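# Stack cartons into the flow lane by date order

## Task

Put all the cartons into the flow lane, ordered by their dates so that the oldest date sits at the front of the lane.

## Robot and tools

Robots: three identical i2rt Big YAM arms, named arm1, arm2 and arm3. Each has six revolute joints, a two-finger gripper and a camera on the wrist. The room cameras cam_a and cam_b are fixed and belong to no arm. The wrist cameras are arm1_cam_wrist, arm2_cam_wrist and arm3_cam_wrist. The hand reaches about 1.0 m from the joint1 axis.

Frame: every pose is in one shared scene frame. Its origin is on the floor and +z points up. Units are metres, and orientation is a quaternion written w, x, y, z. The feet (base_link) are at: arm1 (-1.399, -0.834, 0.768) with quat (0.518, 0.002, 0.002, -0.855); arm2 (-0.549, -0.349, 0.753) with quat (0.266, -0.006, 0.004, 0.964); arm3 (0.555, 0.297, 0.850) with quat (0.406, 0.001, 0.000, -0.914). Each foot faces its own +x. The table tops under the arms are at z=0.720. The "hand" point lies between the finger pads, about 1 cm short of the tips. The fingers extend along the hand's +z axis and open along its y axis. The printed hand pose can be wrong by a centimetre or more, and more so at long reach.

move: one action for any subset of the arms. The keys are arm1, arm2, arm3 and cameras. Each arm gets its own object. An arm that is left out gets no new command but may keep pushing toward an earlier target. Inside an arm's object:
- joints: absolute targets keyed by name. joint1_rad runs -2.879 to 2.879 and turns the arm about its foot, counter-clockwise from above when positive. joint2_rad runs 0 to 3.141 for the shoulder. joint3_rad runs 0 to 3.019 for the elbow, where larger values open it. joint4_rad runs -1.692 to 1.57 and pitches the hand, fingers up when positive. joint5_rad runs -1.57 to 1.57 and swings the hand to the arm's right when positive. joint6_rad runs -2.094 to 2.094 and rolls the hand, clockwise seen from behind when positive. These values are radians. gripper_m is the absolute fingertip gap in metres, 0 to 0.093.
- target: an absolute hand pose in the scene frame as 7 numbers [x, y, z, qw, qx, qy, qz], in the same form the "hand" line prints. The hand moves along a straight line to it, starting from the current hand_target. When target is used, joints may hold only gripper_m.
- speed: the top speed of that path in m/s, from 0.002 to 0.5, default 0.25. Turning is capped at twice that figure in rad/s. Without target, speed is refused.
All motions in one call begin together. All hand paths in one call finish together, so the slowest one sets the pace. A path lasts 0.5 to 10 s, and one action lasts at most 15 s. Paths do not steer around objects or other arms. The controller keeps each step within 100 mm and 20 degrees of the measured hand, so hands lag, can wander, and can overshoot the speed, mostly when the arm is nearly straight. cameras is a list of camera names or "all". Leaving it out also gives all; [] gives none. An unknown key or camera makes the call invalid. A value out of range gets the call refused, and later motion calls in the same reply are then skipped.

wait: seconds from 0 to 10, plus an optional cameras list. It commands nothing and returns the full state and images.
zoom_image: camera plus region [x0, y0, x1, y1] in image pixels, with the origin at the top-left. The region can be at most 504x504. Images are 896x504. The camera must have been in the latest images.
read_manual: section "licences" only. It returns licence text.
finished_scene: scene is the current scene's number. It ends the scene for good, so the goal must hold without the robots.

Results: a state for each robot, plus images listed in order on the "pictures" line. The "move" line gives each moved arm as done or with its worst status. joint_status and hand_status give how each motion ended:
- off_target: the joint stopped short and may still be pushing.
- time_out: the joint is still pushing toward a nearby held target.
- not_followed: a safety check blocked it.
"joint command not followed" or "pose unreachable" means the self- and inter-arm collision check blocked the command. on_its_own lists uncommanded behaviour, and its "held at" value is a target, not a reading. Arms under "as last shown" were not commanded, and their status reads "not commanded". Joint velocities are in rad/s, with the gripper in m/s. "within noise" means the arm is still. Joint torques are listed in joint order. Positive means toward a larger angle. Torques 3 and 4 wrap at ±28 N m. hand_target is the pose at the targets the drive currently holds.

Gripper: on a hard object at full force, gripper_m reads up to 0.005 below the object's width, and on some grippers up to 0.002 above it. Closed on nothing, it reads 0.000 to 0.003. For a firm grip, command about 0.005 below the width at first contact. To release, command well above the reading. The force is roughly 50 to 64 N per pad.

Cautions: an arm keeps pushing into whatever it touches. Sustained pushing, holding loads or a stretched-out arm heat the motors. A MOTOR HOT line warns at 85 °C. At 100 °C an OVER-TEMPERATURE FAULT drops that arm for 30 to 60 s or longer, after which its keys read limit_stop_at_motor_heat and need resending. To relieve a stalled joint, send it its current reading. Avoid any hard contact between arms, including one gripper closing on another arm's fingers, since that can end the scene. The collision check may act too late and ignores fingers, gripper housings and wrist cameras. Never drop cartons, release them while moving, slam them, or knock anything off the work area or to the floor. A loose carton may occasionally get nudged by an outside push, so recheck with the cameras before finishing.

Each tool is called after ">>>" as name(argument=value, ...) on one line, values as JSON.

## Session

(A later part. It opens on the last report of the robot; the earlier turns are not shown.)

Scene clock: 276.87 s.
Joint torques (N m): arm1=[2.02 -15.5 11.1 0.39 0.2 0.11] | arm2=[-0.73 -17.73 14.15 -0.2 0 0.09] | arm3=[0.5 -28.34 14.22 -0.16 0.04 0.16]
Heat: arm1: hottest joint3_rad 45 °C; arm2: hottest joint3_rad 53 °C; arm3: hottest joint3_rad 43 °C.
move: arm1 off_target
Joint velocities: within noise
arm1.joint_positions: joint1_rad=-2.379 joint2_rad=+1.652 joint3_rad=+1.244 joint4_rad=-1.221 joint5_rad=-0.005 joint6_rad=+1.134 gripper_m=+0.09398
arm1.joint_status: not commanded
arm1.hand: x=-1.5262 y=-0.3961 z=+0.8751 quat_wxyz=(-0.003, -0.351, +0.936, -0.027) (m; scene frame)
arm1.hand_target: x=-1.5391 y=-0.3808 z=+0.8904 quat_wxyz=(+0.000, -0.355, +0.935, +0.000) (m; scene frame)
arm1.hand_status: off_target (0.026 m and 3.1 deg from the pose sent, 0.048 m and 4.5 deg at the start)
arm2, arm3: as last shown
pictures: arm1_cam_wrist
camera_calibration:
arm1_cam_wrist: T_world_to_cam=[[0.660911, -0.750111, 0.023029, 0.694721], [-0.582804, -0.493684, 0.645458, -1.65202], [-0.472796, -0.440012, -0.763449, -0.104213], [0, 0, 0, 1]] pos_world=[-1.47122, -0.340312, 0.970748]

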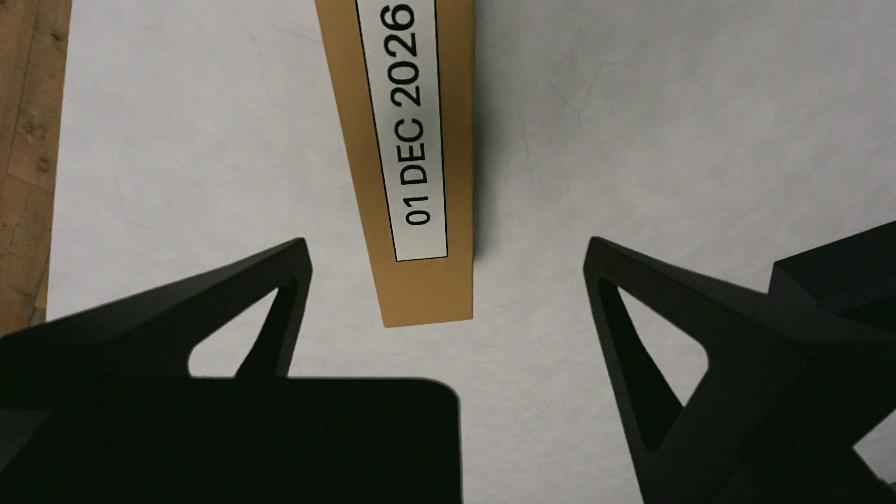

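>>> move(arm1={"joints": {"joint1_rad": -2.335, "joint2_rad": 1.679, "joint3_rad": 1.245, "joint4_rad": -1.115, "joint5_rad": 0.0, "joint6_rad": 1.141}}, cameras=["arm1_cam_wrist"])

Scene clock: 292.77 s.
Joint torques (N m): arm1=[1.14 -14.92 8.06 0.61 0.25 0.11] | arm2=[-0.73 -17.79 14.16 -0.18 0.01 0.09] | arm3=[0.32 -28.34 14.17 -0.05 0.03 0.15]
Heat: arm1: hottest joint3_rad 45 °C; arm2: hottest joint3_rad 53 °C; arm3: hottest joint2_rad 43 °C.
move: arm1 done
Joint velocities: within noise
arm1.joint_positions: joint1_rad=-2.347 joint2_rad=+1.670 joint3_rad=+1.244 joint4_rad=-1.126 joint5_rad=-0.002 joint6_rad=+1.135 gripper_m=+0.09398
arm1.joint_status: all done
arm1.hand: x=-1.5462 y=-0.3784 z=+0.8665 quat_wxyz=(+0.002, -0.366, +0.931, +0.011) (m; scene frame)
arm1.hand_target: x=-1.5523 y=-0.3774 z=+0.8630 quat_wxyz=(+0.003, -0.368, +0.930, +0.013) (m; scene frame)
arm1.hand_status: not commanded
arm2, arm3: as last shown
pictures: arm1_cam_wrist
camera_calibration:
arm1_cam_wrist: T_world_to_cam=[[0.683527, -0.728575, -0.0443876, 0.822974], [-0.55459, -0.557913, 0.617384, -1.60588], [-0.474574, -0.397381, -0.785409, -0.0800664], [0, 0, 0, 1]] pos_world=[-1.49113, -0.328162, 0.96509]

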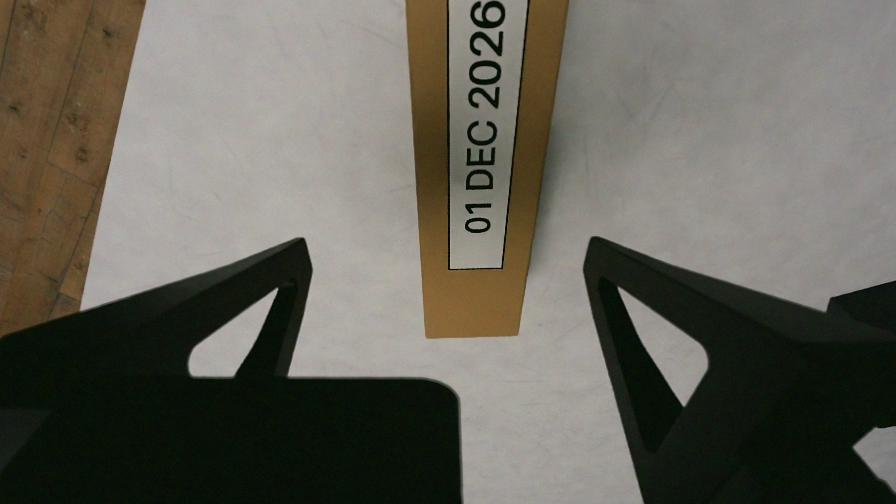

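>>> move(arm1={"target": [-1.5322, -0.3934, 0.76, 0, -0.3665, 0.9304, 0], "speed": 0.2}, cameras=["arm1_cam_wrist", "cam_a"])

Scene clock: 304.87 s.
Joint torques (N m): arm1=[-0.56 -15.97 6.99 0.49 0.08 -0.07] | arm2=[-0.67 -17.79 14.13 -0.17 0 0.09] | arm3=[0.38 -28.28 14.22 -0.08 0.03 0.15]
Heat: arm1: hottest joint3_rad 44 °C; arm2: hottest joint3_rad 53 °C; arm3: hottest joint2_rad 43 °C.
move: arm1 done
Joint velocities: within noise
arm1.joint_positions: joint1_rad=-2.349 joint2_rad=+1.791 joint3_rad=+1.077 joint4_rad=-0.878 joint5_rad=-0.002 joint6_rad=+1.124 gripper_m=+0.09398
arm1.joint_status: not commanded
arm1.hand: x=-1.5375 y=-0.4015 z=+0.7590 quat_wxyz=(+0.001, -0.370, +0.929, -0.008) (m; scene frame)
arm1.hand_target: x=-1.5320 y=-0.3935 z=+0.7601 quat_wxyz=(+0.000, -0.366, +0.930, +0.000) (m; scene frame)
arm1.hand_status: done (0.010 m and 1.1 deg from the pose sent, 0.108 m and 1.3 deg at the start)
arm2, arm3: as last shown
pictures: arm1_cam_wrist, cam_a
camera_calibration:
arm1_cam_wrist: T_world_to_cam=[[0.690656, -0.723131, -0.00874766, 0.781468], [-0.557259, -0.539864, 0.63088, -1.55467], [-0.460931, -0.430846, -0.775831, -0.169341], [0, 0, 0, 1]] pos_world=[-1.48413, -0.347167, 0.856266]

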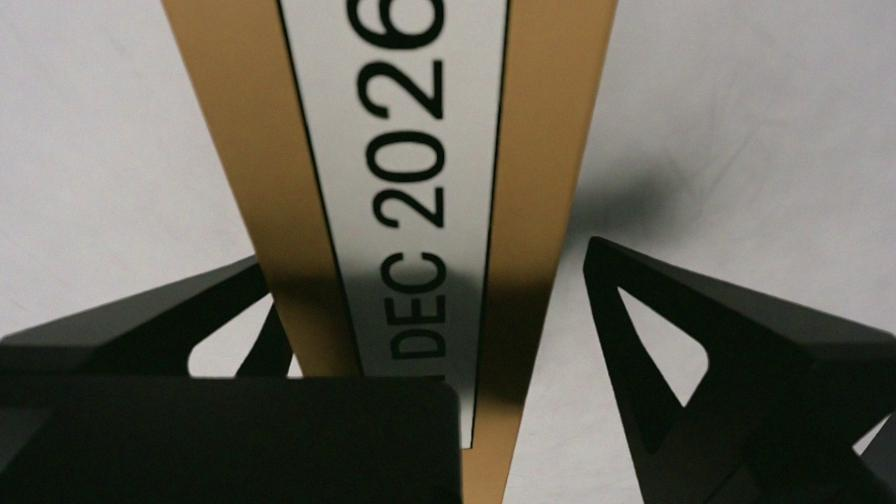

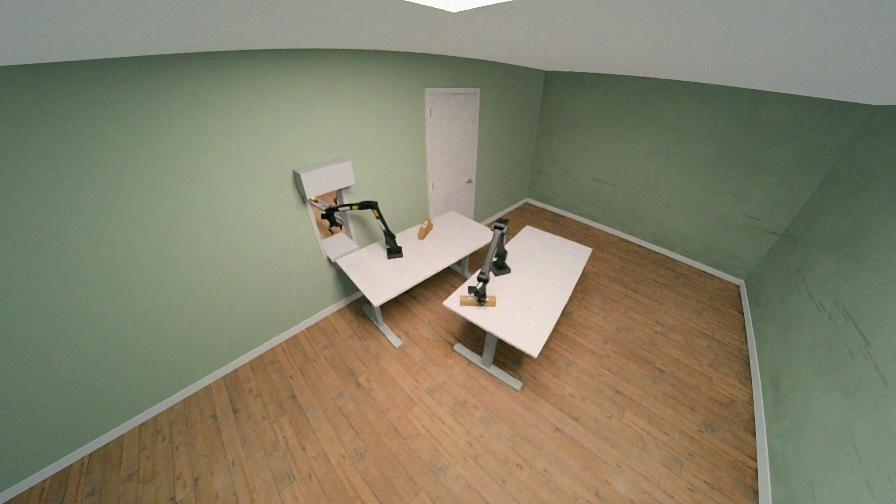

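>>> move(arm1={"joints": {"gripper_m": 0.05}}, cameras=["arm1_cam_wrist"])

Scene clock: 307.53 s.
Joint torques (N m): arm1=[-0.5 -15.5 7.01 0.31 0.18 -0.04] | arm2=[-0.73 -17.79 14.15 -0.17 0 0.09] | arm3=[0.56 -28.34 14.17 -0.12 0.02 0.16]
Heat: arm1: hottest joint3_rad 44 °C; arm2: hottest joint3_rad 53 °C; arm3: hottest joint2_rad 43 °C.
move: arm1 off_target
Joint velocities: arm1=[within noise] | arm2=[within noise] | arm3=[-0.015 -0.015 0.002 -0.002 -0.154 -0.051 0]
arm1.joint_positions: joint1_rad=-2.349 joint2_rad=+1.791 joint3_rad=+1.077 joint4_rad=-0.873 joint5_rad=-0.004 joint6_rad=+1.122 gripper_m=+0.06020
arm1.joint_status: gripper_m off_target (ended at +0.06023, target +0.05000)
arm1.hand: x=-1.5383 y=-0.4004 z=+0.7590 quat_wxyz=(+0.000, -0.371, +0.929, -0.006) (m; scene frame)
arm1.hand_target: x=-1.5321 y=-0.3936 z=+0.7600 quat_wxyz=(+0.000, -0.366, +0.930, +0.000) (m; scene frame)
arm1.hand_status: not commanded
arm2, arm3: as last shown
pictures: arm1_cam_wrist
camera_calibration:
arm1_cam_wrist: T_world_to_cam=[[0.692007, -0.721745, -0.0145225, 0.789821], [-0.5538, -0.543671, 0.630656, -1.55051], [-0.463068, -0.428376, -0.775927, -0.171459], [0, 0, 0, 1]] pos_world=[-1.48463, -0.34637, 0.856272]

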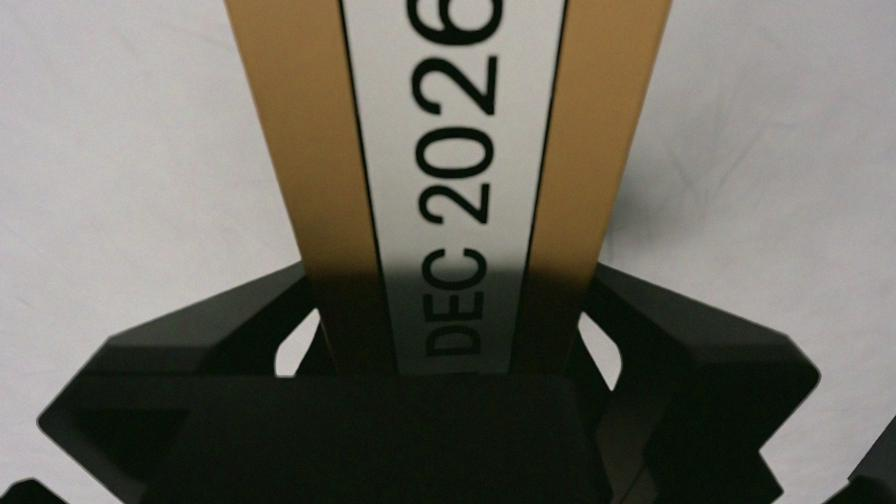

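>>> move(arm1={"target": [-1.5321, -0.3936, 0.94, 0, -0.3665, 0.9304, 0], "speed": 0.25}, cameras=["arm1_cam_wrist"])

Scene clock: 319.67 s.
Joint torques (N m): arm1=[-0.56 -14.92 12.96 -0.31 0.21 -0.03] | arm2=[-0.73 -17.85 14.13 -0.18 0 0.09] | arm3=[0.26 -28.16 14.2 -0.1 0.02 0.15]
Heat: arm1: hottest joint3_rad 43 °C; arm2: hottest joint3_rad 54 °C; arm3: hottest joint2_rad 43 °C.
move: arm1 off_target
Joint velocities: within noise
arm1.joint_positions: joint1_rad=-2.350 joint2_rad=+1.578 joint3_rad=+1.265 joint4_rad=-1.320 joint5_rad=-0.004 joint6_rad=+1.121 gripper_m=+0.06021
arm1.joint_status: not commanded
arm1.hand: x=-1.5336 y=-0.4154 z=+0.9151 quat_wxyz=(-0.002, -0.371, +0.928, -0.029) (m; scene frame)
arm1.hand_target: x=-1.5316 y=-0.3952 z=+0.9402 quat_wxyz=(+0.000, -0.366, +0.930, +0.000) (m; scene frame)
arm1.hand_status: off_target (0.033 m and 3.4 deg from the pose sent, 0.181 m and 0.9 deg at the start)
arm2, arm3: as last shown
pictures: arm1_cam_wrist
camera_calibration:
arm1_cam_wrist: T_world_to_cam=[[0.691771, -0.721588, 0.0276226, 0.739107], [-0.563035, -0.515028, 0.646326, -1.67109], [-0.452155, -0.462662, -0.762561, -0.0642702], [0, 0, 0, 1]] pos_world=[-1.48124, -0.357063, 1.01064]

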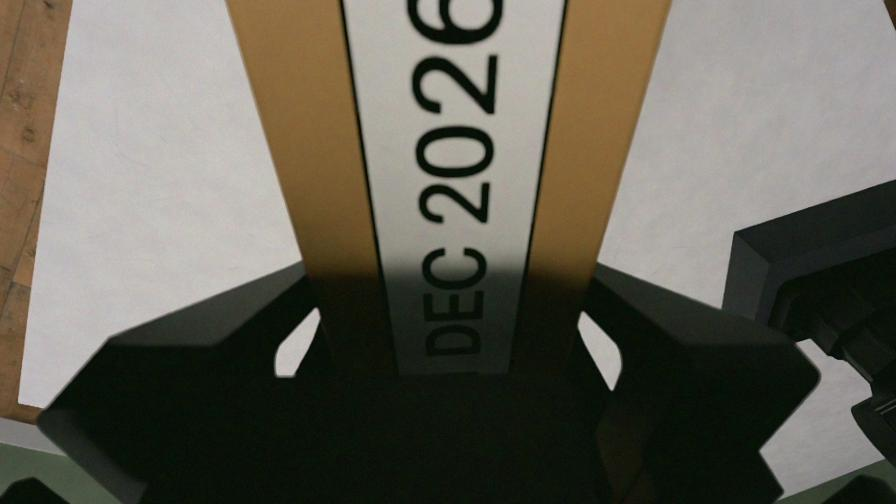

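>>> move(arm1={"joints": {"joint1_rad": 1.0, "joint2_rad": 1.80, "joint3_rad": 1.72, "joint4_rad": -1.473, "joint5_rad": 0.0, "joint6_rad": 0.3}}, arm2={"joints": {"joint1_rad": 2.24, "joint2_rad": 1.56, "joint3_rad": 1.466, "joint4_rad": -1.447, "joint5_rad": 0.0, "joint6_rad": -0.445}}, cameras=["arm1_cam_wrist", "arm2_cam_wrist", "cam_a"])

Scene clock: 335.23 s.
Joint torques (N m): arm1=[-0.26 -22.83 10.8 -0.28 0.15 0] | arm2=[-0.03 -13.33 8.95 0.02 -0.04 -0.11] | arm3=[0.26 -28.4 14.24 -0.1 0.03 0.14]
Heat: arm1: hottest joint3_rad 44 °C; arm2: hottest joint3_rad 54 °C; arm3: hottest joint3_rad 44 °C.
move: arm1 done; arm2 done
Joint velocities: within noise
arm1.joint_positions: joint1_rad=+1.008 joint2_rad=+1.840 joint3_rad=+1.692 joint4_rad=-1.464 joint5_rad=-0.001 joint6_rad=+0.303 gripper_m=+0.06012
arm1.joint_status: all done
arm1.hand: x=-1.1198 y=-1.3153 z=+0.9413 quat_wxyz=(+0.020, -0.624, -0.781, -0.011) (m; scene frame)
arm1.hand_target: x=-1.1222 y=-1.3209 z=+0.9731 quat_wxyz=(-0.008, -0.626, -0.780, +0.000) (m; scene frame)
arm1.hand_status: not commanded
arm2.joint_positions: joint1_rad=+2.240 joint2_rad=+1.565 joint3_rad=+1.482 joint4_rad=-1.439 joint5_rad=-0.001 joint6_rad=-0.435 gripper_m=+0.09404
arm2.joint_status: all done
arm2.hand: x=-0.4892 y=-0.8226 z=+0.9917 quat_wxyz=(+0.022, +0.482, +0.876, -0.023) (m; scene frame)
arm2.hand_target: x=-0.4901 y=-0.8157 z=+0.9876 quat_wxyz=(+0.016, +0.478, +0.878, -0.015) (m; scene frame)
arm2.hand_status: not commanded
arm3: as last shown
pictures: arm1_cam_wrist, arm2_cam_wrist, cam_a
camera_calibration:
arm1_cam_wrist: T_world_to_cam=[[-0.974246, -0.22483, -0.0172218, -1.36726], [-0.179886, 0.728894, 0.660571, 0.133305], [-0.135963, 0.646657, -0.750566, 1.52832], [0, 0, 0, 1]] pos_world=[-1.10027, -1.39287, 1.0355]
arm2_cam_wrist: T_world_to_cam=[[-0.84256, -0.537677, 0.0315478, -0.887654], [-0.447431, 0.731343, 0.514726, -0.119763], [-0.299828, 0.419572, -0.856774, 1.17102], [0, 0, 0, 1]] pos_world=[-0.450384, -0.88101, 1.09295]

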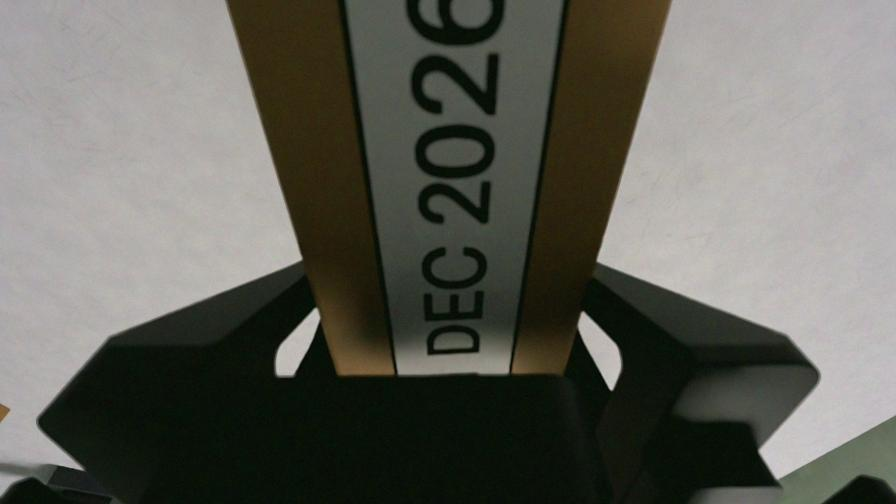

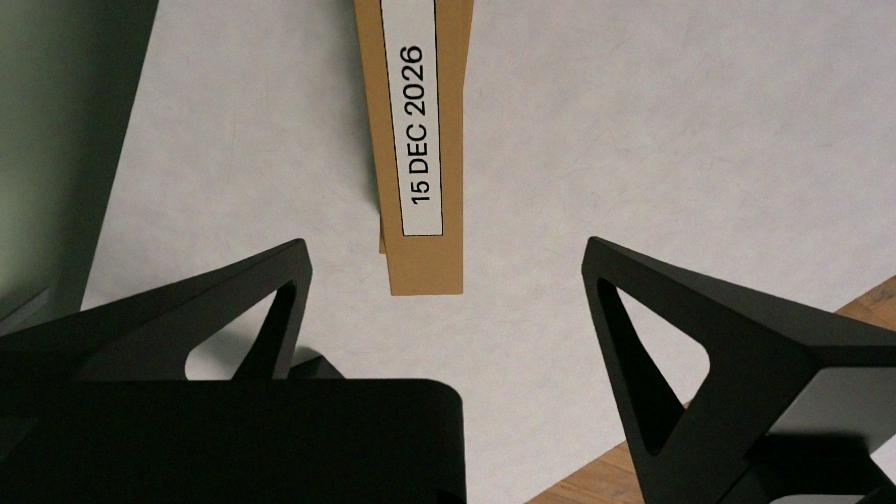

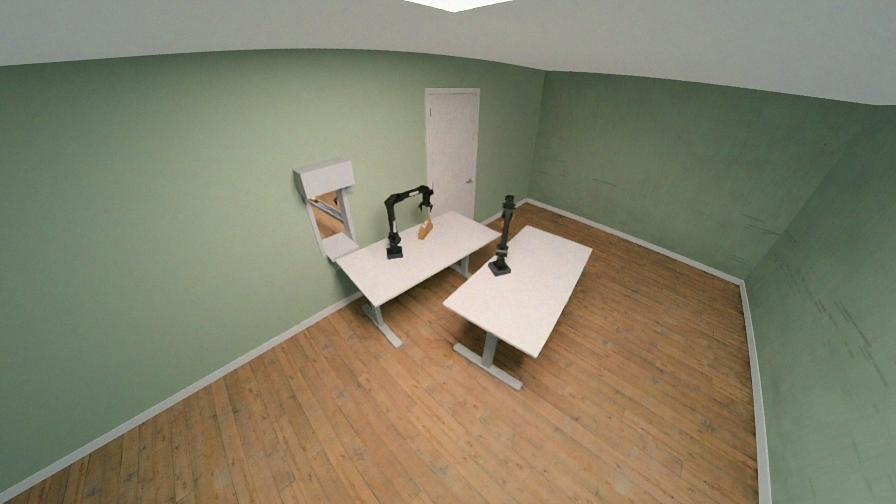

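>>> zoom_image(camera="arm2_cam_wrist", region=[320, 0, 520, 310])

Scaled by 1.626 from the camera's 896x504 image, which has a finer 1280x720 frame.

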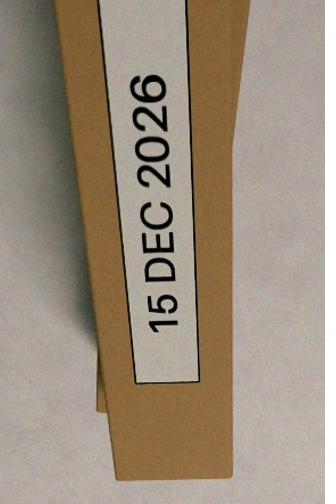

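>>> move(arm2={"target": [-0.4655, -0.8236, 0.81, 0, 0.4641, 0.8858, 0], "speed": 0.2}, cameras=["arm2_cam_wrist"])

Scene clock: 351.87 s.
Joint torques (N m): arm1=[0.09 -22.77 10.78 -0.27 0.14 0] | arm2=[0.73 -13.04 8.27 0.76 0.02 0.06] | arm3=[0.26 -28.22 14.19 -0.08 0.02 0.16]
Heat: arm1: hottest joint3_rad 44 °C; arm2: hottest joint3_rad 53 °C; arm3: hottest joint2_rad 44 °C.
move: arm2 done
Joint velocities: within noise
arm1: as last shown
arm2.joint_positions: joint1_rad=+2.277 joint2_rad=+1.738 joint3_rad=+1.225 joint4_rad=-1.061 joint5_rad=+0.005 joint6_rad=-0.435 gripper_m=+0.09404
arm2.joint_status: not commanded
arm2.hand: x=-0.4701 y=-0.8258 z=+0.8188 quat_wxyz=(+0.004, +0.465, +0.885, -0.004) (m; scene frame)
arm2.hand_target: x=-0.4655 y=-0.8235 z=+0.8102 quat_wxyz=(+0.000, +0.464, +0.886, +0.000) (m; scene frame)
arm2.hand_status: done (0.010 m and 0.6 deg from the pose sent, 0.183 m and 4.3 deg at the start)
arm3.joint_positions: joint1_rad=+0.678 joint2_rad=+2.114 joint3_rad=+1.863 joint4_rad=-1.362 joint5_rad=+0.002 joint6_rad=+1.509 gripper_m=+0.09404
arm3.joint_status: not commanded
arm3.hand: x=+0.5175 y=-0.3367 z=+0.9287 quat_wxyz=(+0.021, -1.000, -0.003, -0.001) (m; scene frame)
arm3.hand_target: x=+0.5195 y=-0.3490 z=+0.9496 quat_wxyz=(+0.000, -1.000, +0.000, -0.001) (m; scene frame)
arm3.hand_status: not commanded
pictures: arm2_cam_wrist
camera_calibration:
arm2_cam_wrist: T_world_to_cam=[[-0.821192, -0.57044, 0.0155169, -0.871795], [-0.466791, 0.687125, 0.556746, -0.0998107], [-0.328252, 0.449952, -0.830538, 1.02026], [0, 0, 0, 1]] pos_world=[-0.427599, -0.887794, 0.916462]

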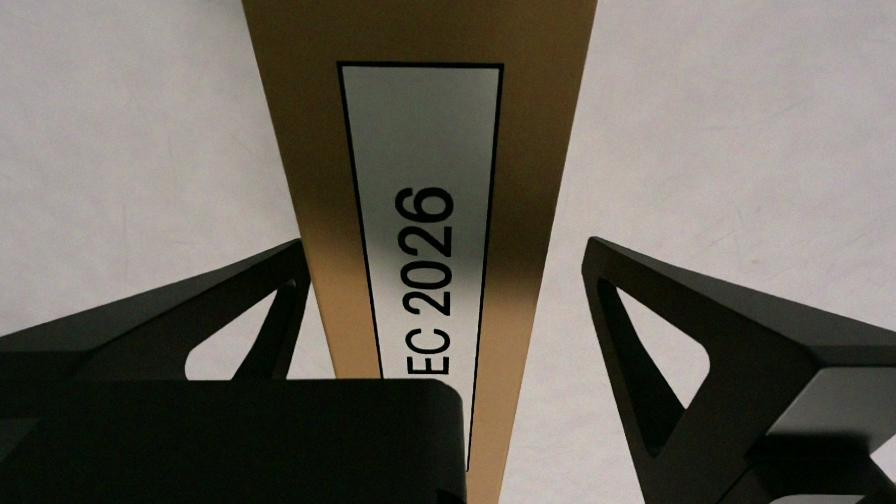

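>>> move(arm2={"joints": {"gripper_m": 0.05}}, cameras=["arm2_cam_wrist"])

>>> move(arm2={"target": [-0.4655, -0.8236, 0.97, 0, 0.4641, 0.8858, 0], "speed": 0.25}, cameras=["arm2_cam_wrist", "cam_a"])

Scene clock: 378.13 s.
Joint torques (N m): arm1=[0.09 -22.83 10.8 -0.27 0.14 0] | arm2=[0.56 -13.04 8.28 0.75 0.05 0.05] | arm3=[0.32 -28.4 14.2 -0.12 0.04 0.15]
Heat: arm1: hottest joint2_rad 45 °C; arm2: hottest joint3_rad 51 °C; arm3: hottest joint2_rad 44 °C.
move: arm2 off_target
Joint velocities: within noise
arm1, arm3: as last shown
arm2.joint_positions: joint1_rad=+2.279 joint2_rad=+1.738 joint3_rad=+1.225 joint4_rad=-1.060 joint5_rad=+0.004 joint6_rad=-0.435 gripper_m=+0.06059
arm2.joint_status: gripper_m off_target (ended at +0.06062, target +0.05000)
arm2.hand: x=-0.4692 y=-0.8258 z=+0.8188 quat_wxyz=(+0.004, +0.465, +0.885, -0.003) (m; scene frame)
arm2.hand_target: x=-0.4656 y=-0.8235 z=+0.8102 quat_wxyz=(+0.000, +0.464, +0.886, +0.000) (m; scene frame)
arm2.hand_status: not commanded
pictures: arm2_cam_wrist
camera_calibration:
arm2_cam_wrist: T_world_to_cam=[[-0.820755, -0.571084, 0.0150133, -0.870865], [-0.467786, 0.686917, 0.556166, -0.0996044], [-0.32793, 0.449453, -0.830936, 1.02053], [0, 0, 0, 1]] pos_world=[-0.426699, -0.887594, 0.916462]

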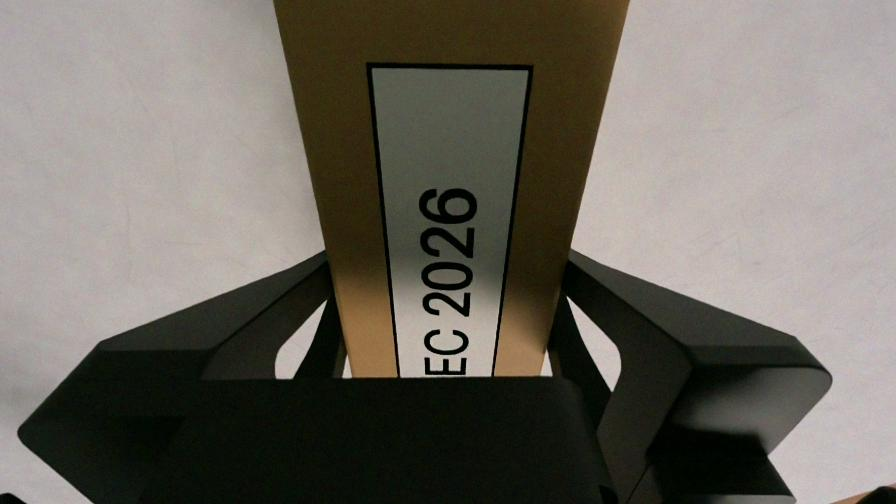

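Scene clock: 379.67 s.
Joint torques (N m): arm1=[0.15 -22.83 10.78 -0.24 0.14 0] | arm2=[0.62 -12.81 15.09 -0.4 -0.01 0.07] | arm3=[0.32 -28.16 14.2 -0.08 0.03 0.14]
Heat: arm1: hottest joint2_rad 45 °C; arm2: hottest joint3_rad 52 °C; arm3: hottest joint2_rad 44 °C.
move: arm2 off_target
Joint velocities: within noise
arm1, arm3: as last shown
arm2.joint_positions: joint1_rad=+2.281 joint2_rad=+1.610 joint3_rad=+1.422 joint4_rad=-1.444 joint5_rad=+0.005 joint6_rad=-0.435 gripper_m=+0.06059
arm2.joint_status: not commanded
arm2.hand: x=-0.4727 y=-0.8050 z=+0.9483 quat_wxyz=(-0.014, +0.464, +0.886, +0.020) (m; scene frame)
arm2.hand_target: x=-0.4657 y=-0.8221 z=+0.9701 quat_wxyz=(+0.001, +0.464, +0.886, +0.000) (m; scene frame)
arm2.hand_status: off_target (0.029 m and 2.8 deg from the pose sent, 0.151 m and 0.6 deg at the start)
pictures: arm2_cam_wrist, cam_a
camera_calibration:
arm2_cam_wrist: T_world_to_cam=[[-0.819177, -0.573462, -0.00950818, -0.841868], [-0.463301, 0.651861, 0.600358, -0.255596], [-0.338084, 0.496205, -0.799675, 1.12087], [0, 0, 0, 1]] pos_world=[-0.429108, -0.872348, 1.04178]

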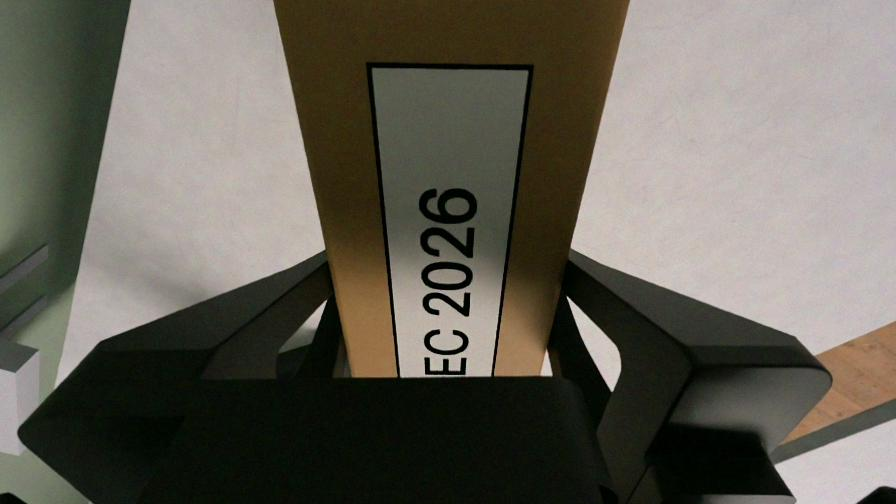

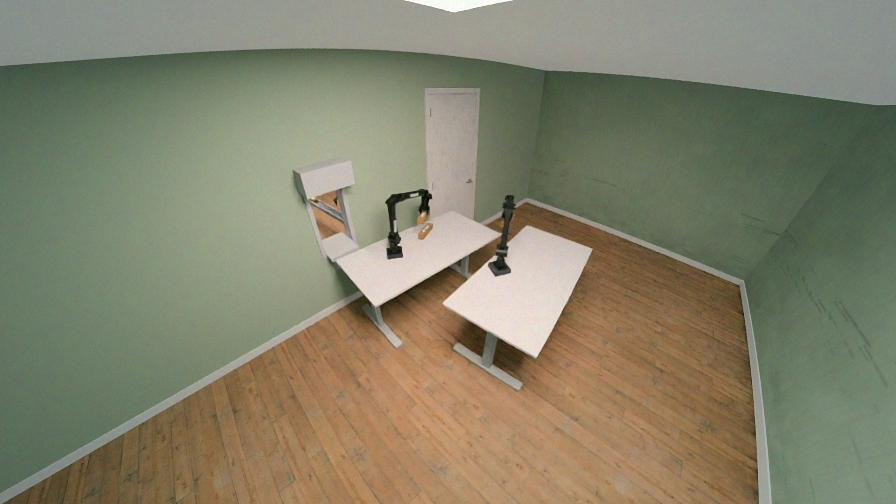

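>>> move(arm2={"joints": {"joint1_rad": -0.52, "joint2_rad": 1.265, "joint3_rad": 1.08, "joint4_rad": -1.335, "joint5_rad": 0.0, "joint6_rad": -0.009}}, cameras=["arm2_cam_wrist", "cam_a"])

Scene clock: 386.57 s.
Joint torques (N m): arm1=[0.15 -22.77 10.8 -0.27 0.14 0] | arm2=[-0.56 -9.11 9.37 0.1 -0.11 0.08] | arm3=[0.32 -28.28 14.16 -0.09 0.03 0.14]
Heat: arm1: hottest joint2_rad 45 °C; arm2: hottest joint3_rad 53 °C; arm3: hottest joint2_rad 44 °C.
move: arm2 done
Joint velocities: within noise
arm1, arm3: as last shown
arm2.joint_positions: joint1_rad=-0.513 joint2_rad=+1.278 joint3_rad=+1.088 joint4_rad=-1.328 joint5_rad=+0.002 joint6_rad=-0.018 gripper_m=+0.06056
arm2.joint_status: all done
arm2.hand: x=-0.7308 y=-0.0289 z=+0.9429 quat_wxyz=(-0.012, +0.869, -0.494, -0.015) (m; scene frame)
arm2.hand_target: x=-0.7265 y=-0.0323 z=+0.9440 quat_wxyz=(-0.010, +0.865, -0.501, -0.015) (m; scene frame)
arm2.hand_status: not commanded
pictures: arm2_cam_wrist, cam_a
camera_calibration:
arm2_cam_wrist: T_world_to_cam=[[0.857101, 0.514817, 0.0184703, 0.62185], [0.427028, -0.730085, 0.533502, -0.204117], [0.288141, -0.449378, -0.845597, 1.11784], [0, 0, 0, 1]] pos_world=[-0.767919, 0.0331693, 1.04265]

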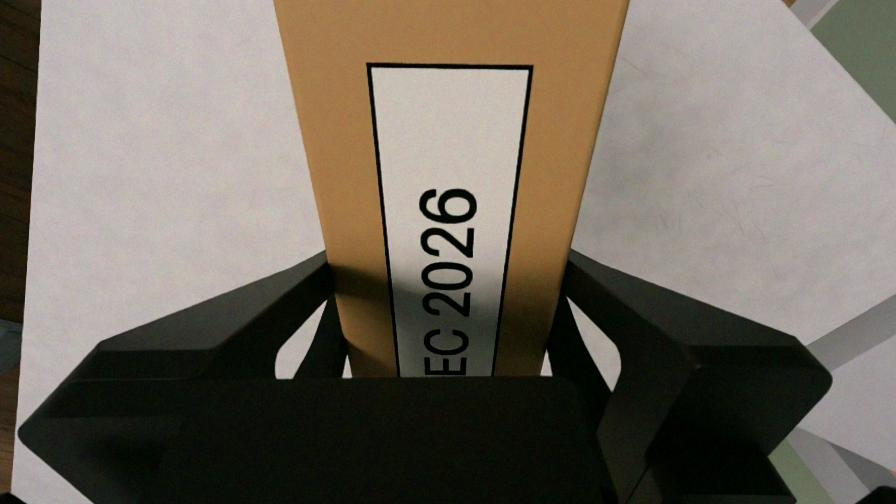

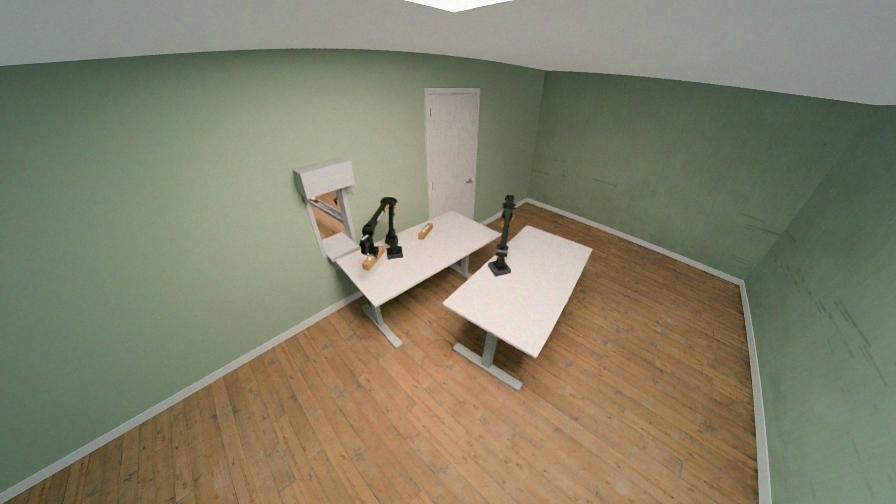

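>>> move(arm2={"target": [-0.714, -0.057, 0.775, 0, -0.865, 0.501, 0], "speed": 0.2}, arm1={"joints": {"joint1_rad": 2.54, "joint2_rad": 1.90, "joint3_rad": 1.85, "joint4_rad": -1.48, "joint5_rad": 0.0, "joint6_rad": 0.0}}, cameras=["arm1_cam_wrist", "arm2_cam_wrist", "cam_a"])

Scene clock: 395.60 s.
Joint torques (N m): arm1=[1.61 -23.24 12.52 -0.12 0.05 -0.01] | arm2=[-0.26 -7.88 7.76 0.69 -0.11 0.08] | arm3=[0.38 -28.28 14.2 -0.08 0.03 0.14]
Heat: arm1: hottest joint2_rad 45 °C; arm2: hottest joint3_rad 51 °C; arm3: hottest joint2_rad 44 °C.
move: arm1 done; arm2 done
Joint velocities: within noise
arm1.joint_positions: joint1_rad=+2.537 joint2_rad=+1.929 joint3_rad=+1.801 joint4_rad=-1.474 joint5_rad=+0.001 joint6_rad=+0.005 gripper_m=+0.06012
arm1.joint_status: all done
arm1.hand: x=-0.8773 y=-0.5606 z=+0.9373 quat_wxyz=(+0.013, +0.238, -0.971, +0.002) (m; scene frame)
arm1.hand_target: x=-0.8687 y=-0.5542 z=+0.9725 quat_wxyz=(-0.022, +0.241, -0.970, -0.007) (m; scene frame)
arm1.hand_status: not commanded
arm2.joint_positions: joint1_rad=-0.513 joint2_rad=+1.428 joint3_rad=+0.745 joint4_rad=-0.878 joint5_rad=+0.000 joint6_rad=-0.017 gripper_m=+0.06056
arm2.joint_status: not commanded
arm2.hand: x=-0.7140 y=-0.0584 z=+0.7762 quat_wxyz=(+0.000, +0.869, -0.495, +0.002) (m; scene frame)
arm2.hand_target: x=-0.7141 y=-0.0569 z=+0.7751 quat_wxyz=(+0.000, +0.865, -0.501, +0.000) (m; scene frame)
arm2.hand_status: done (0.002 m and 0.8 deg from the pose sent, 0.171 m and 2.4 deg at the start)
arm3: as last shown
pictures: arm1_cam_wrist, arm2_cam_wrist, cam_a
camera_calibration:
arm1_cam_wrist: T_world_to_cam=[[0.464749, -0.885011, -0.0276457, -0.0592035], [-0.666795, -0.370357, 0.646699, -1.40096], [-0.582575, -0.282119, -0.762244, 0.168765], [0, 0, 0, 1]] pos_world=[-0.808317, -0.523638, 1.033]
arm2_cam_wrist: T_world_to_cam=[[0.857829, 0.513722, 0.0147904, 0.629083], [0.415187, -0.70968, 0.569187, -0.178825], [0.3029, -0.482125, -0.822075, 0.94917], [0, 0, 0, 1]] pos_world=[-0.752904, 0.00753551, 0.872769]

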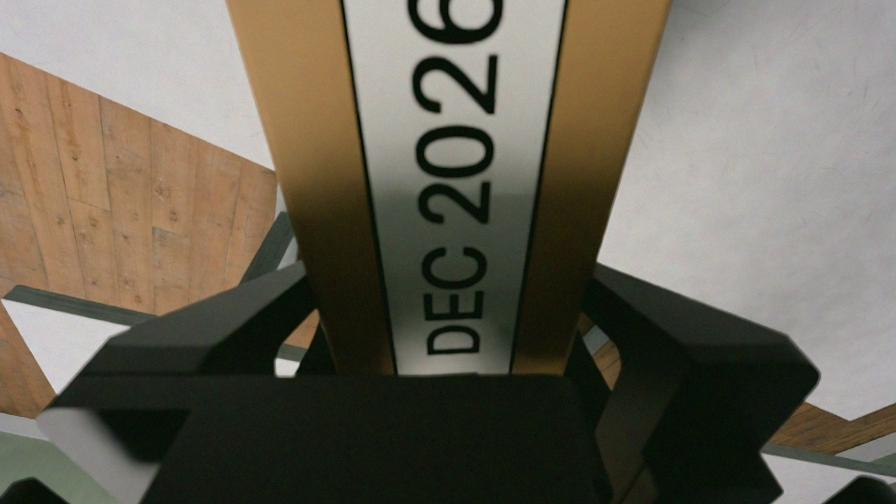

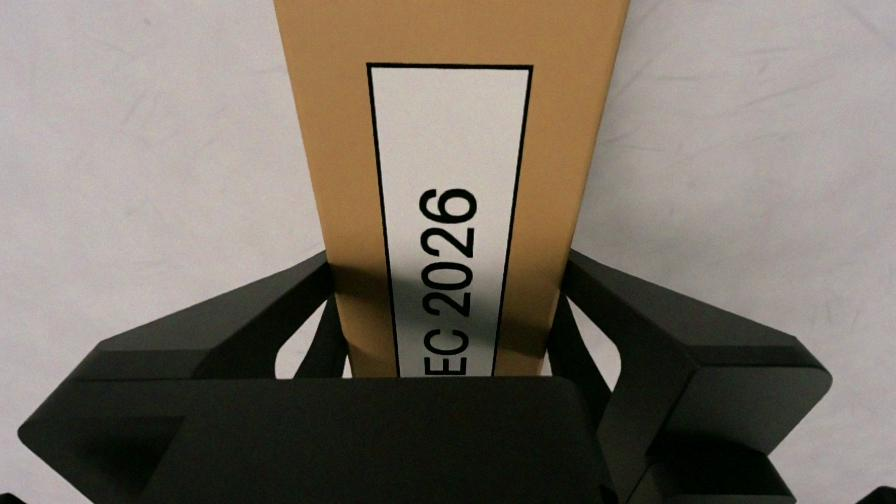

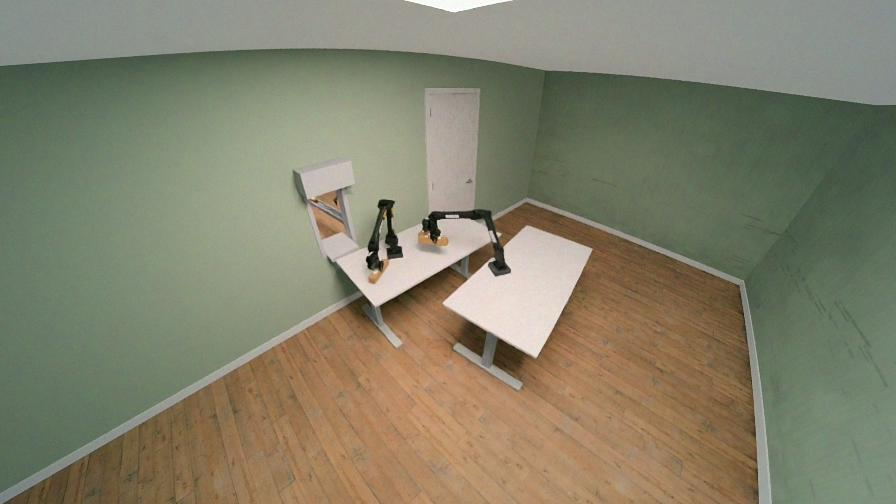

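>>> move(arm2={"target": [-0.714, -0.057, 0.766, 0, -0.865, 0.501, 0], "speed": 0.1}, arm1={"target": [-0.845, -0.540, 0.82, 0, -0.241, 0.9705, 0], "speed": 0.25}, cameras=["arm1_cam_wrist", "cam_a"])

Scene clock: 402.53 s.
Joint torques (N m): arm1=[1.32 -25.58 9.7 0.32 0.11 0.03] | arm2=[-0.21 -7.65 7.3 0.69 -0.11 0.09] | arm3=[0.38 -28.4 14.24 -0.1 0.02 0.14]
Heat: arm1: hottest joint3_rad 46 °C; arm2: hottest joint3_rad 50 °C; arm3: hottest joint2_rad 44 °C.
move: arm1 off_target; arm2 done
Joint velocities: within noise
arm1.joint_positions: joint1_rad=+2.537 joint2_rad=+2.124 joint3_rad=+1.715 joint4_rad=-1.237 joint5_rad=+0.003 joint6_rad=+0.005 gripper_m=+0.06012
arm1.joint_status: not commanded
arm1.hand: x=-0.8580 y=-0.5502 z=+0.7900 quat_wxyz=(+0.034, +0.238, -0.971, +0.008) (m; scene frame)
arm1.hand_target: x=-0.8459 y=-0.5405 z=+0.8202 quat_wxyz=(+0.000, +0.241, -0.971, +0.000) (m; scene frame)
arm1.hand_status: off_target (0.034 m and 4.1 deg from the pose sent, 0.123 m and 1.5 deg at the start)
arm2.joint_positions: joint1_rad=-0.513 joint2_rad=+1.444 joint3_rad=+0.739 joint4_rad=-0.849 joint5_rad=+0.000 joint6_rad=-0.017 gripper_m=+0.06056
arm2.joint_status: not commanded
arm2.hand: x=-0.7152 y=-0.0563 z=+0.7696 quat_wxyz=(-0.002, +0.869, -0.495, -0.001) (m; scene frame)
arm2.hand_target: x=-0.7140 y=-0.0572 z=+0.7660 quat_wxyz=(+0.000, +0.865, -0.501, +0.000) (m; scene frame)
arm2.hand_status: done (0.004 m and 0.8 deg from the pose sent, 0.010 m and 0.8 deg at the start)
arm3: as last shown
pictures: arm1_cam_wrist, cam_a
camera_calibration:
arm1_cam_wrist: T_world_to_cam=[[0.463961, -0.885484, -0.0256496, -0.0656177], [-0.641038, -0.355582, 0.68017, -1.28533], [-0.611401, -0.29913, -0.732605, 0.0130678], [0, 0, 0, 1]] pos_world=[-0.785508, -0.511234, 0.882131]

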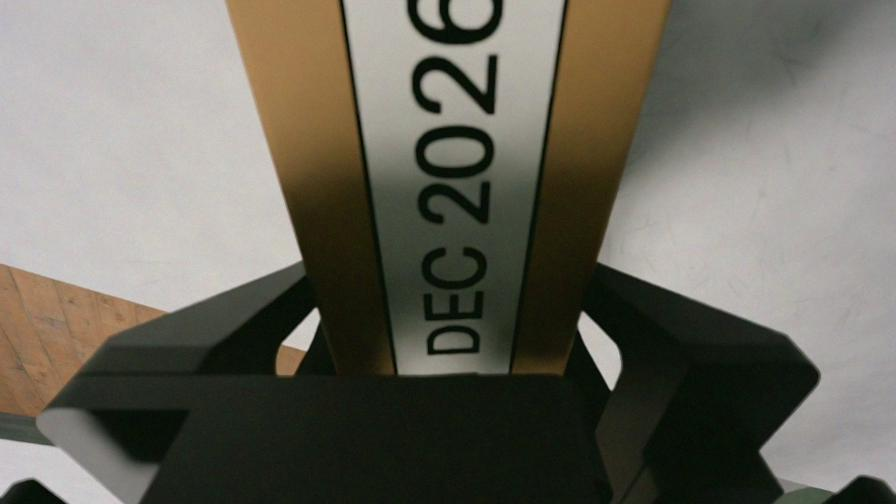

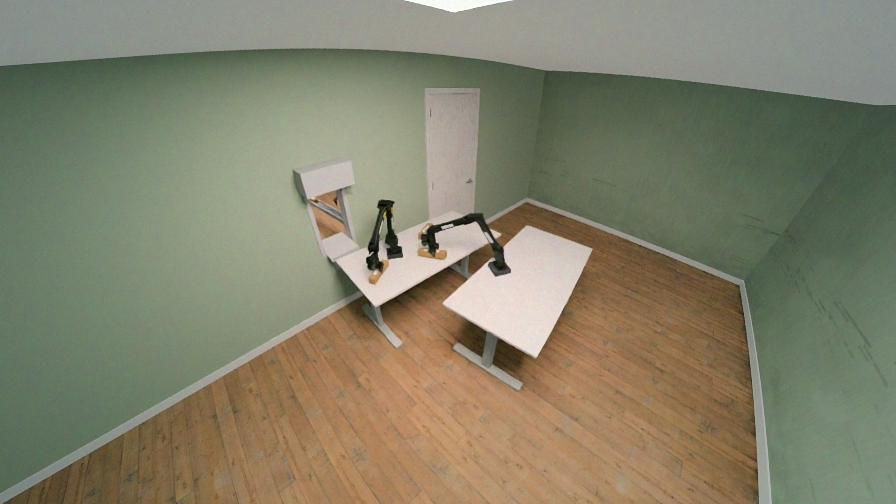

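>>> move(arm2={"target": [-0.714, -0.057, 0.756, 0, -0.865, 0.501, 0], "speed": 0.1}, arm1={"joints": {"joint2_rad": 2.05, "joint3_rad": 1.625, "joint4_rad": -1.08}}, cameras=["arm1_cam_wrist", "cam_a"])

Scene clock: 411.77 s.
Joint torques (N m): arm1=[1.38 -24.64 8.8 0.58 0.11 0.02] | arm2=[-0.26 -7.65 7.04 0.76 -0.1 0.09] | arm3=[0.38 -28.4 14.2 -0.09 0.04 0.15]
Heat: arm1: hottest joint3_rad 46 °C; arm2: hottest joint3_rad 49 °C; arm3: hottest joint3_rad 45 °C.
move: arm1 done; arm2 done
Joint velocities: within noise
arm1.joint_positions: joint1_rad=+2.537 joint2_rad=+2.086 joint3_rad=+1.611 joint4_rad=-1.092 joint5_rad=+0.003 joint6_rad=+0.005 gripper_m=+0.06012
arm1.joint_status: all done
arm1.hand: x=-0.8602 y=-0.5513 z=+0.7763 quat_wxyz=(-0.004, +0.238, -0.971, -0.001) (m; scene frame)
arm1.hand_target: x=-0.8504 y=-0.5428 z=+0.8028 quat_wxyz=(-0.034, +0.241, -0.970, -0.009) (m; scene frame)
arm1.hand_status: not commanded
arm2.joint_positions: joint1_rad=-0.513 joint2_rad=+1.464 joint3_rad=+0.730 joint4_rad=-0.816 joint5_rad=-0.001 joint6_rad=-0.016 gripper_m=+0.06056
arm2.joint_status: not commanded
arm2.hand: x=-0.7157 y=-0.0556 z=+0.7607 quat_wxyz=(-0.002, +0.869, -0.495, -0.002) (m; scene frame)
arm2.hand_target: x=-0.7140 y=-0.0571 z=+0.7561 quat_wxyz=(+0.000, +0.865, -0.501, +0.000) (m; scene frame)
arm2.hand_status: done (0.005 m and 0.8 deg from the pose sent, 0.014 m and 0.8 deg at the start)
arm3: as last shown
pictures: arm1_cam_wrist, cam_a
camera_calibration:
arm1_cam_wrist: T_world_to_cam=[[0.465474, -0.884685, -0.0258221, -0.0640363], [-0.686397, -0.379257, 0.620502, -1.28353], [-0.558742, -0.271104, -0.783779, 0.101806], [0, 0, 0, 1]] pos_world=[-0.794322, -0.515841, 0.874574]

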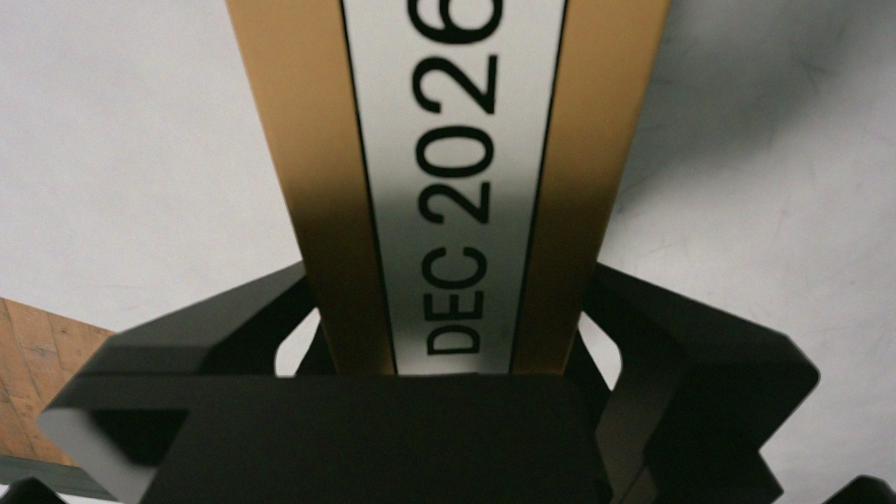

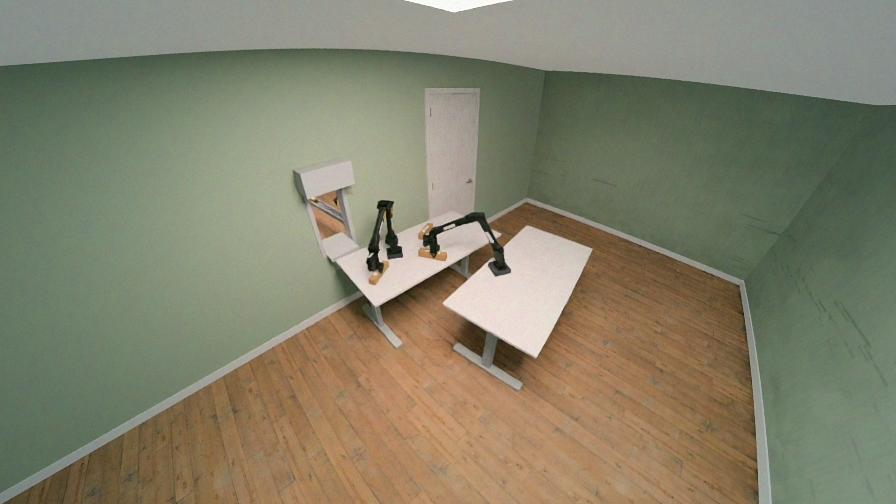

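>>> move(arm2={"target": [-0.714, -0.057, 0.748, 0, -0.865, 0.501, 0], "speed": 0.1}, arm1={"joints": {"joint2_rad": 2.062, "joint3_rad": 1.60, "joint4_rad": -1.06}}, cameras=["cam_a"])

Scene clock: 415.57 s.
Joint torques (N m): arm1=[1.32 -23.71 8.13 0.53 0.08 0.02] | arm2=[-0.21 -6.42 6.38 1.4 -0.1 0.09] | arm3=[0.26 -28.28 14.26 -0.14 0.05 0.16]
Heat: arm1: hottest joint3_rad 45 °C; arm2: hottest joint3_rad 48 °C; arm3: hottest joint3_rad 45 °C.
move: arm1 done; arm2 off_target
Joint velocities: within noise
arm1.joint_positions: joint1_rad=+2.537 joint2_rad=+2.086 joint3_rad=+1.594 joint4_rad=-1.070 joint5_rad=+0.003 joint6_rad=+0.005 gripper_m=+0.06012
arm1.joint_status: all done
arm1.hand: x=-0.8619 y=-0.5524 z=+0.7703 quat_wxyz=(-0.006, +0.238, -0.971, -0.002) (m; scene frame)
arm1.hand_target: x=-0.8561 y=-0.5458 z=+0.7869 quat_wxyz=(-0.026, +0.241, -0.970, -0.007) (m; scene frame)
arm1.hand_status: not commanded
arm2.joint_positions: joint1_rad=-0.513 joint2_rad=+1.467 joint3_rad=+0.730 joint4_rad=-0.805 joint5_rad=-0.001 joint6_rad=-0.016 gripper_m=+0.06056
arm2.joint_status: not commanded
arm2.hand: x=-0.7168 y=-0.0536 z=+0.7599 quat_wxyz=(-0.004, +0.869, -0.495, -0.006) (m; scene frame)
arm2.hand_target: x=-0.7139 y=-0.0574 z=+0.7486 quat_wxyz=(+0.000, +0.865, -0.501, +0.000) (m; scene frame)
arm2.hand_status: off_target (0.013 m and 1.1 deg from the pose sent, 0.013 m and 0.8 deg at the start)
arm3: as last shown
pictures: cam_a

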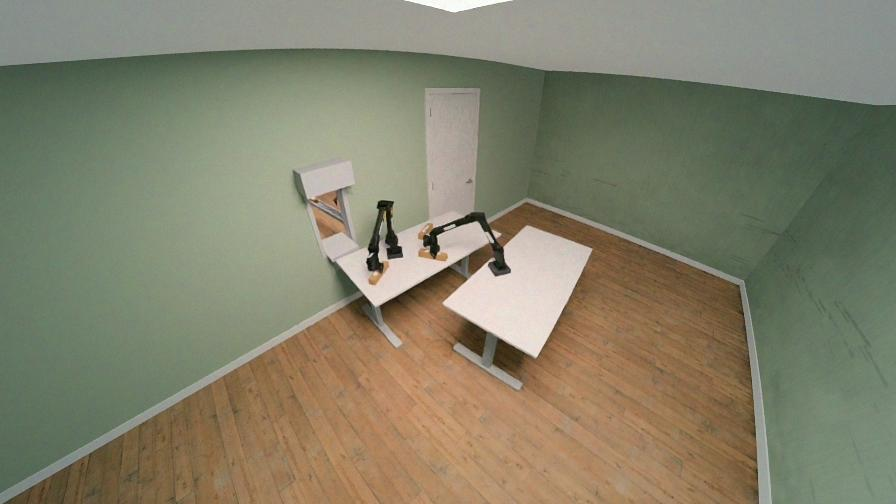

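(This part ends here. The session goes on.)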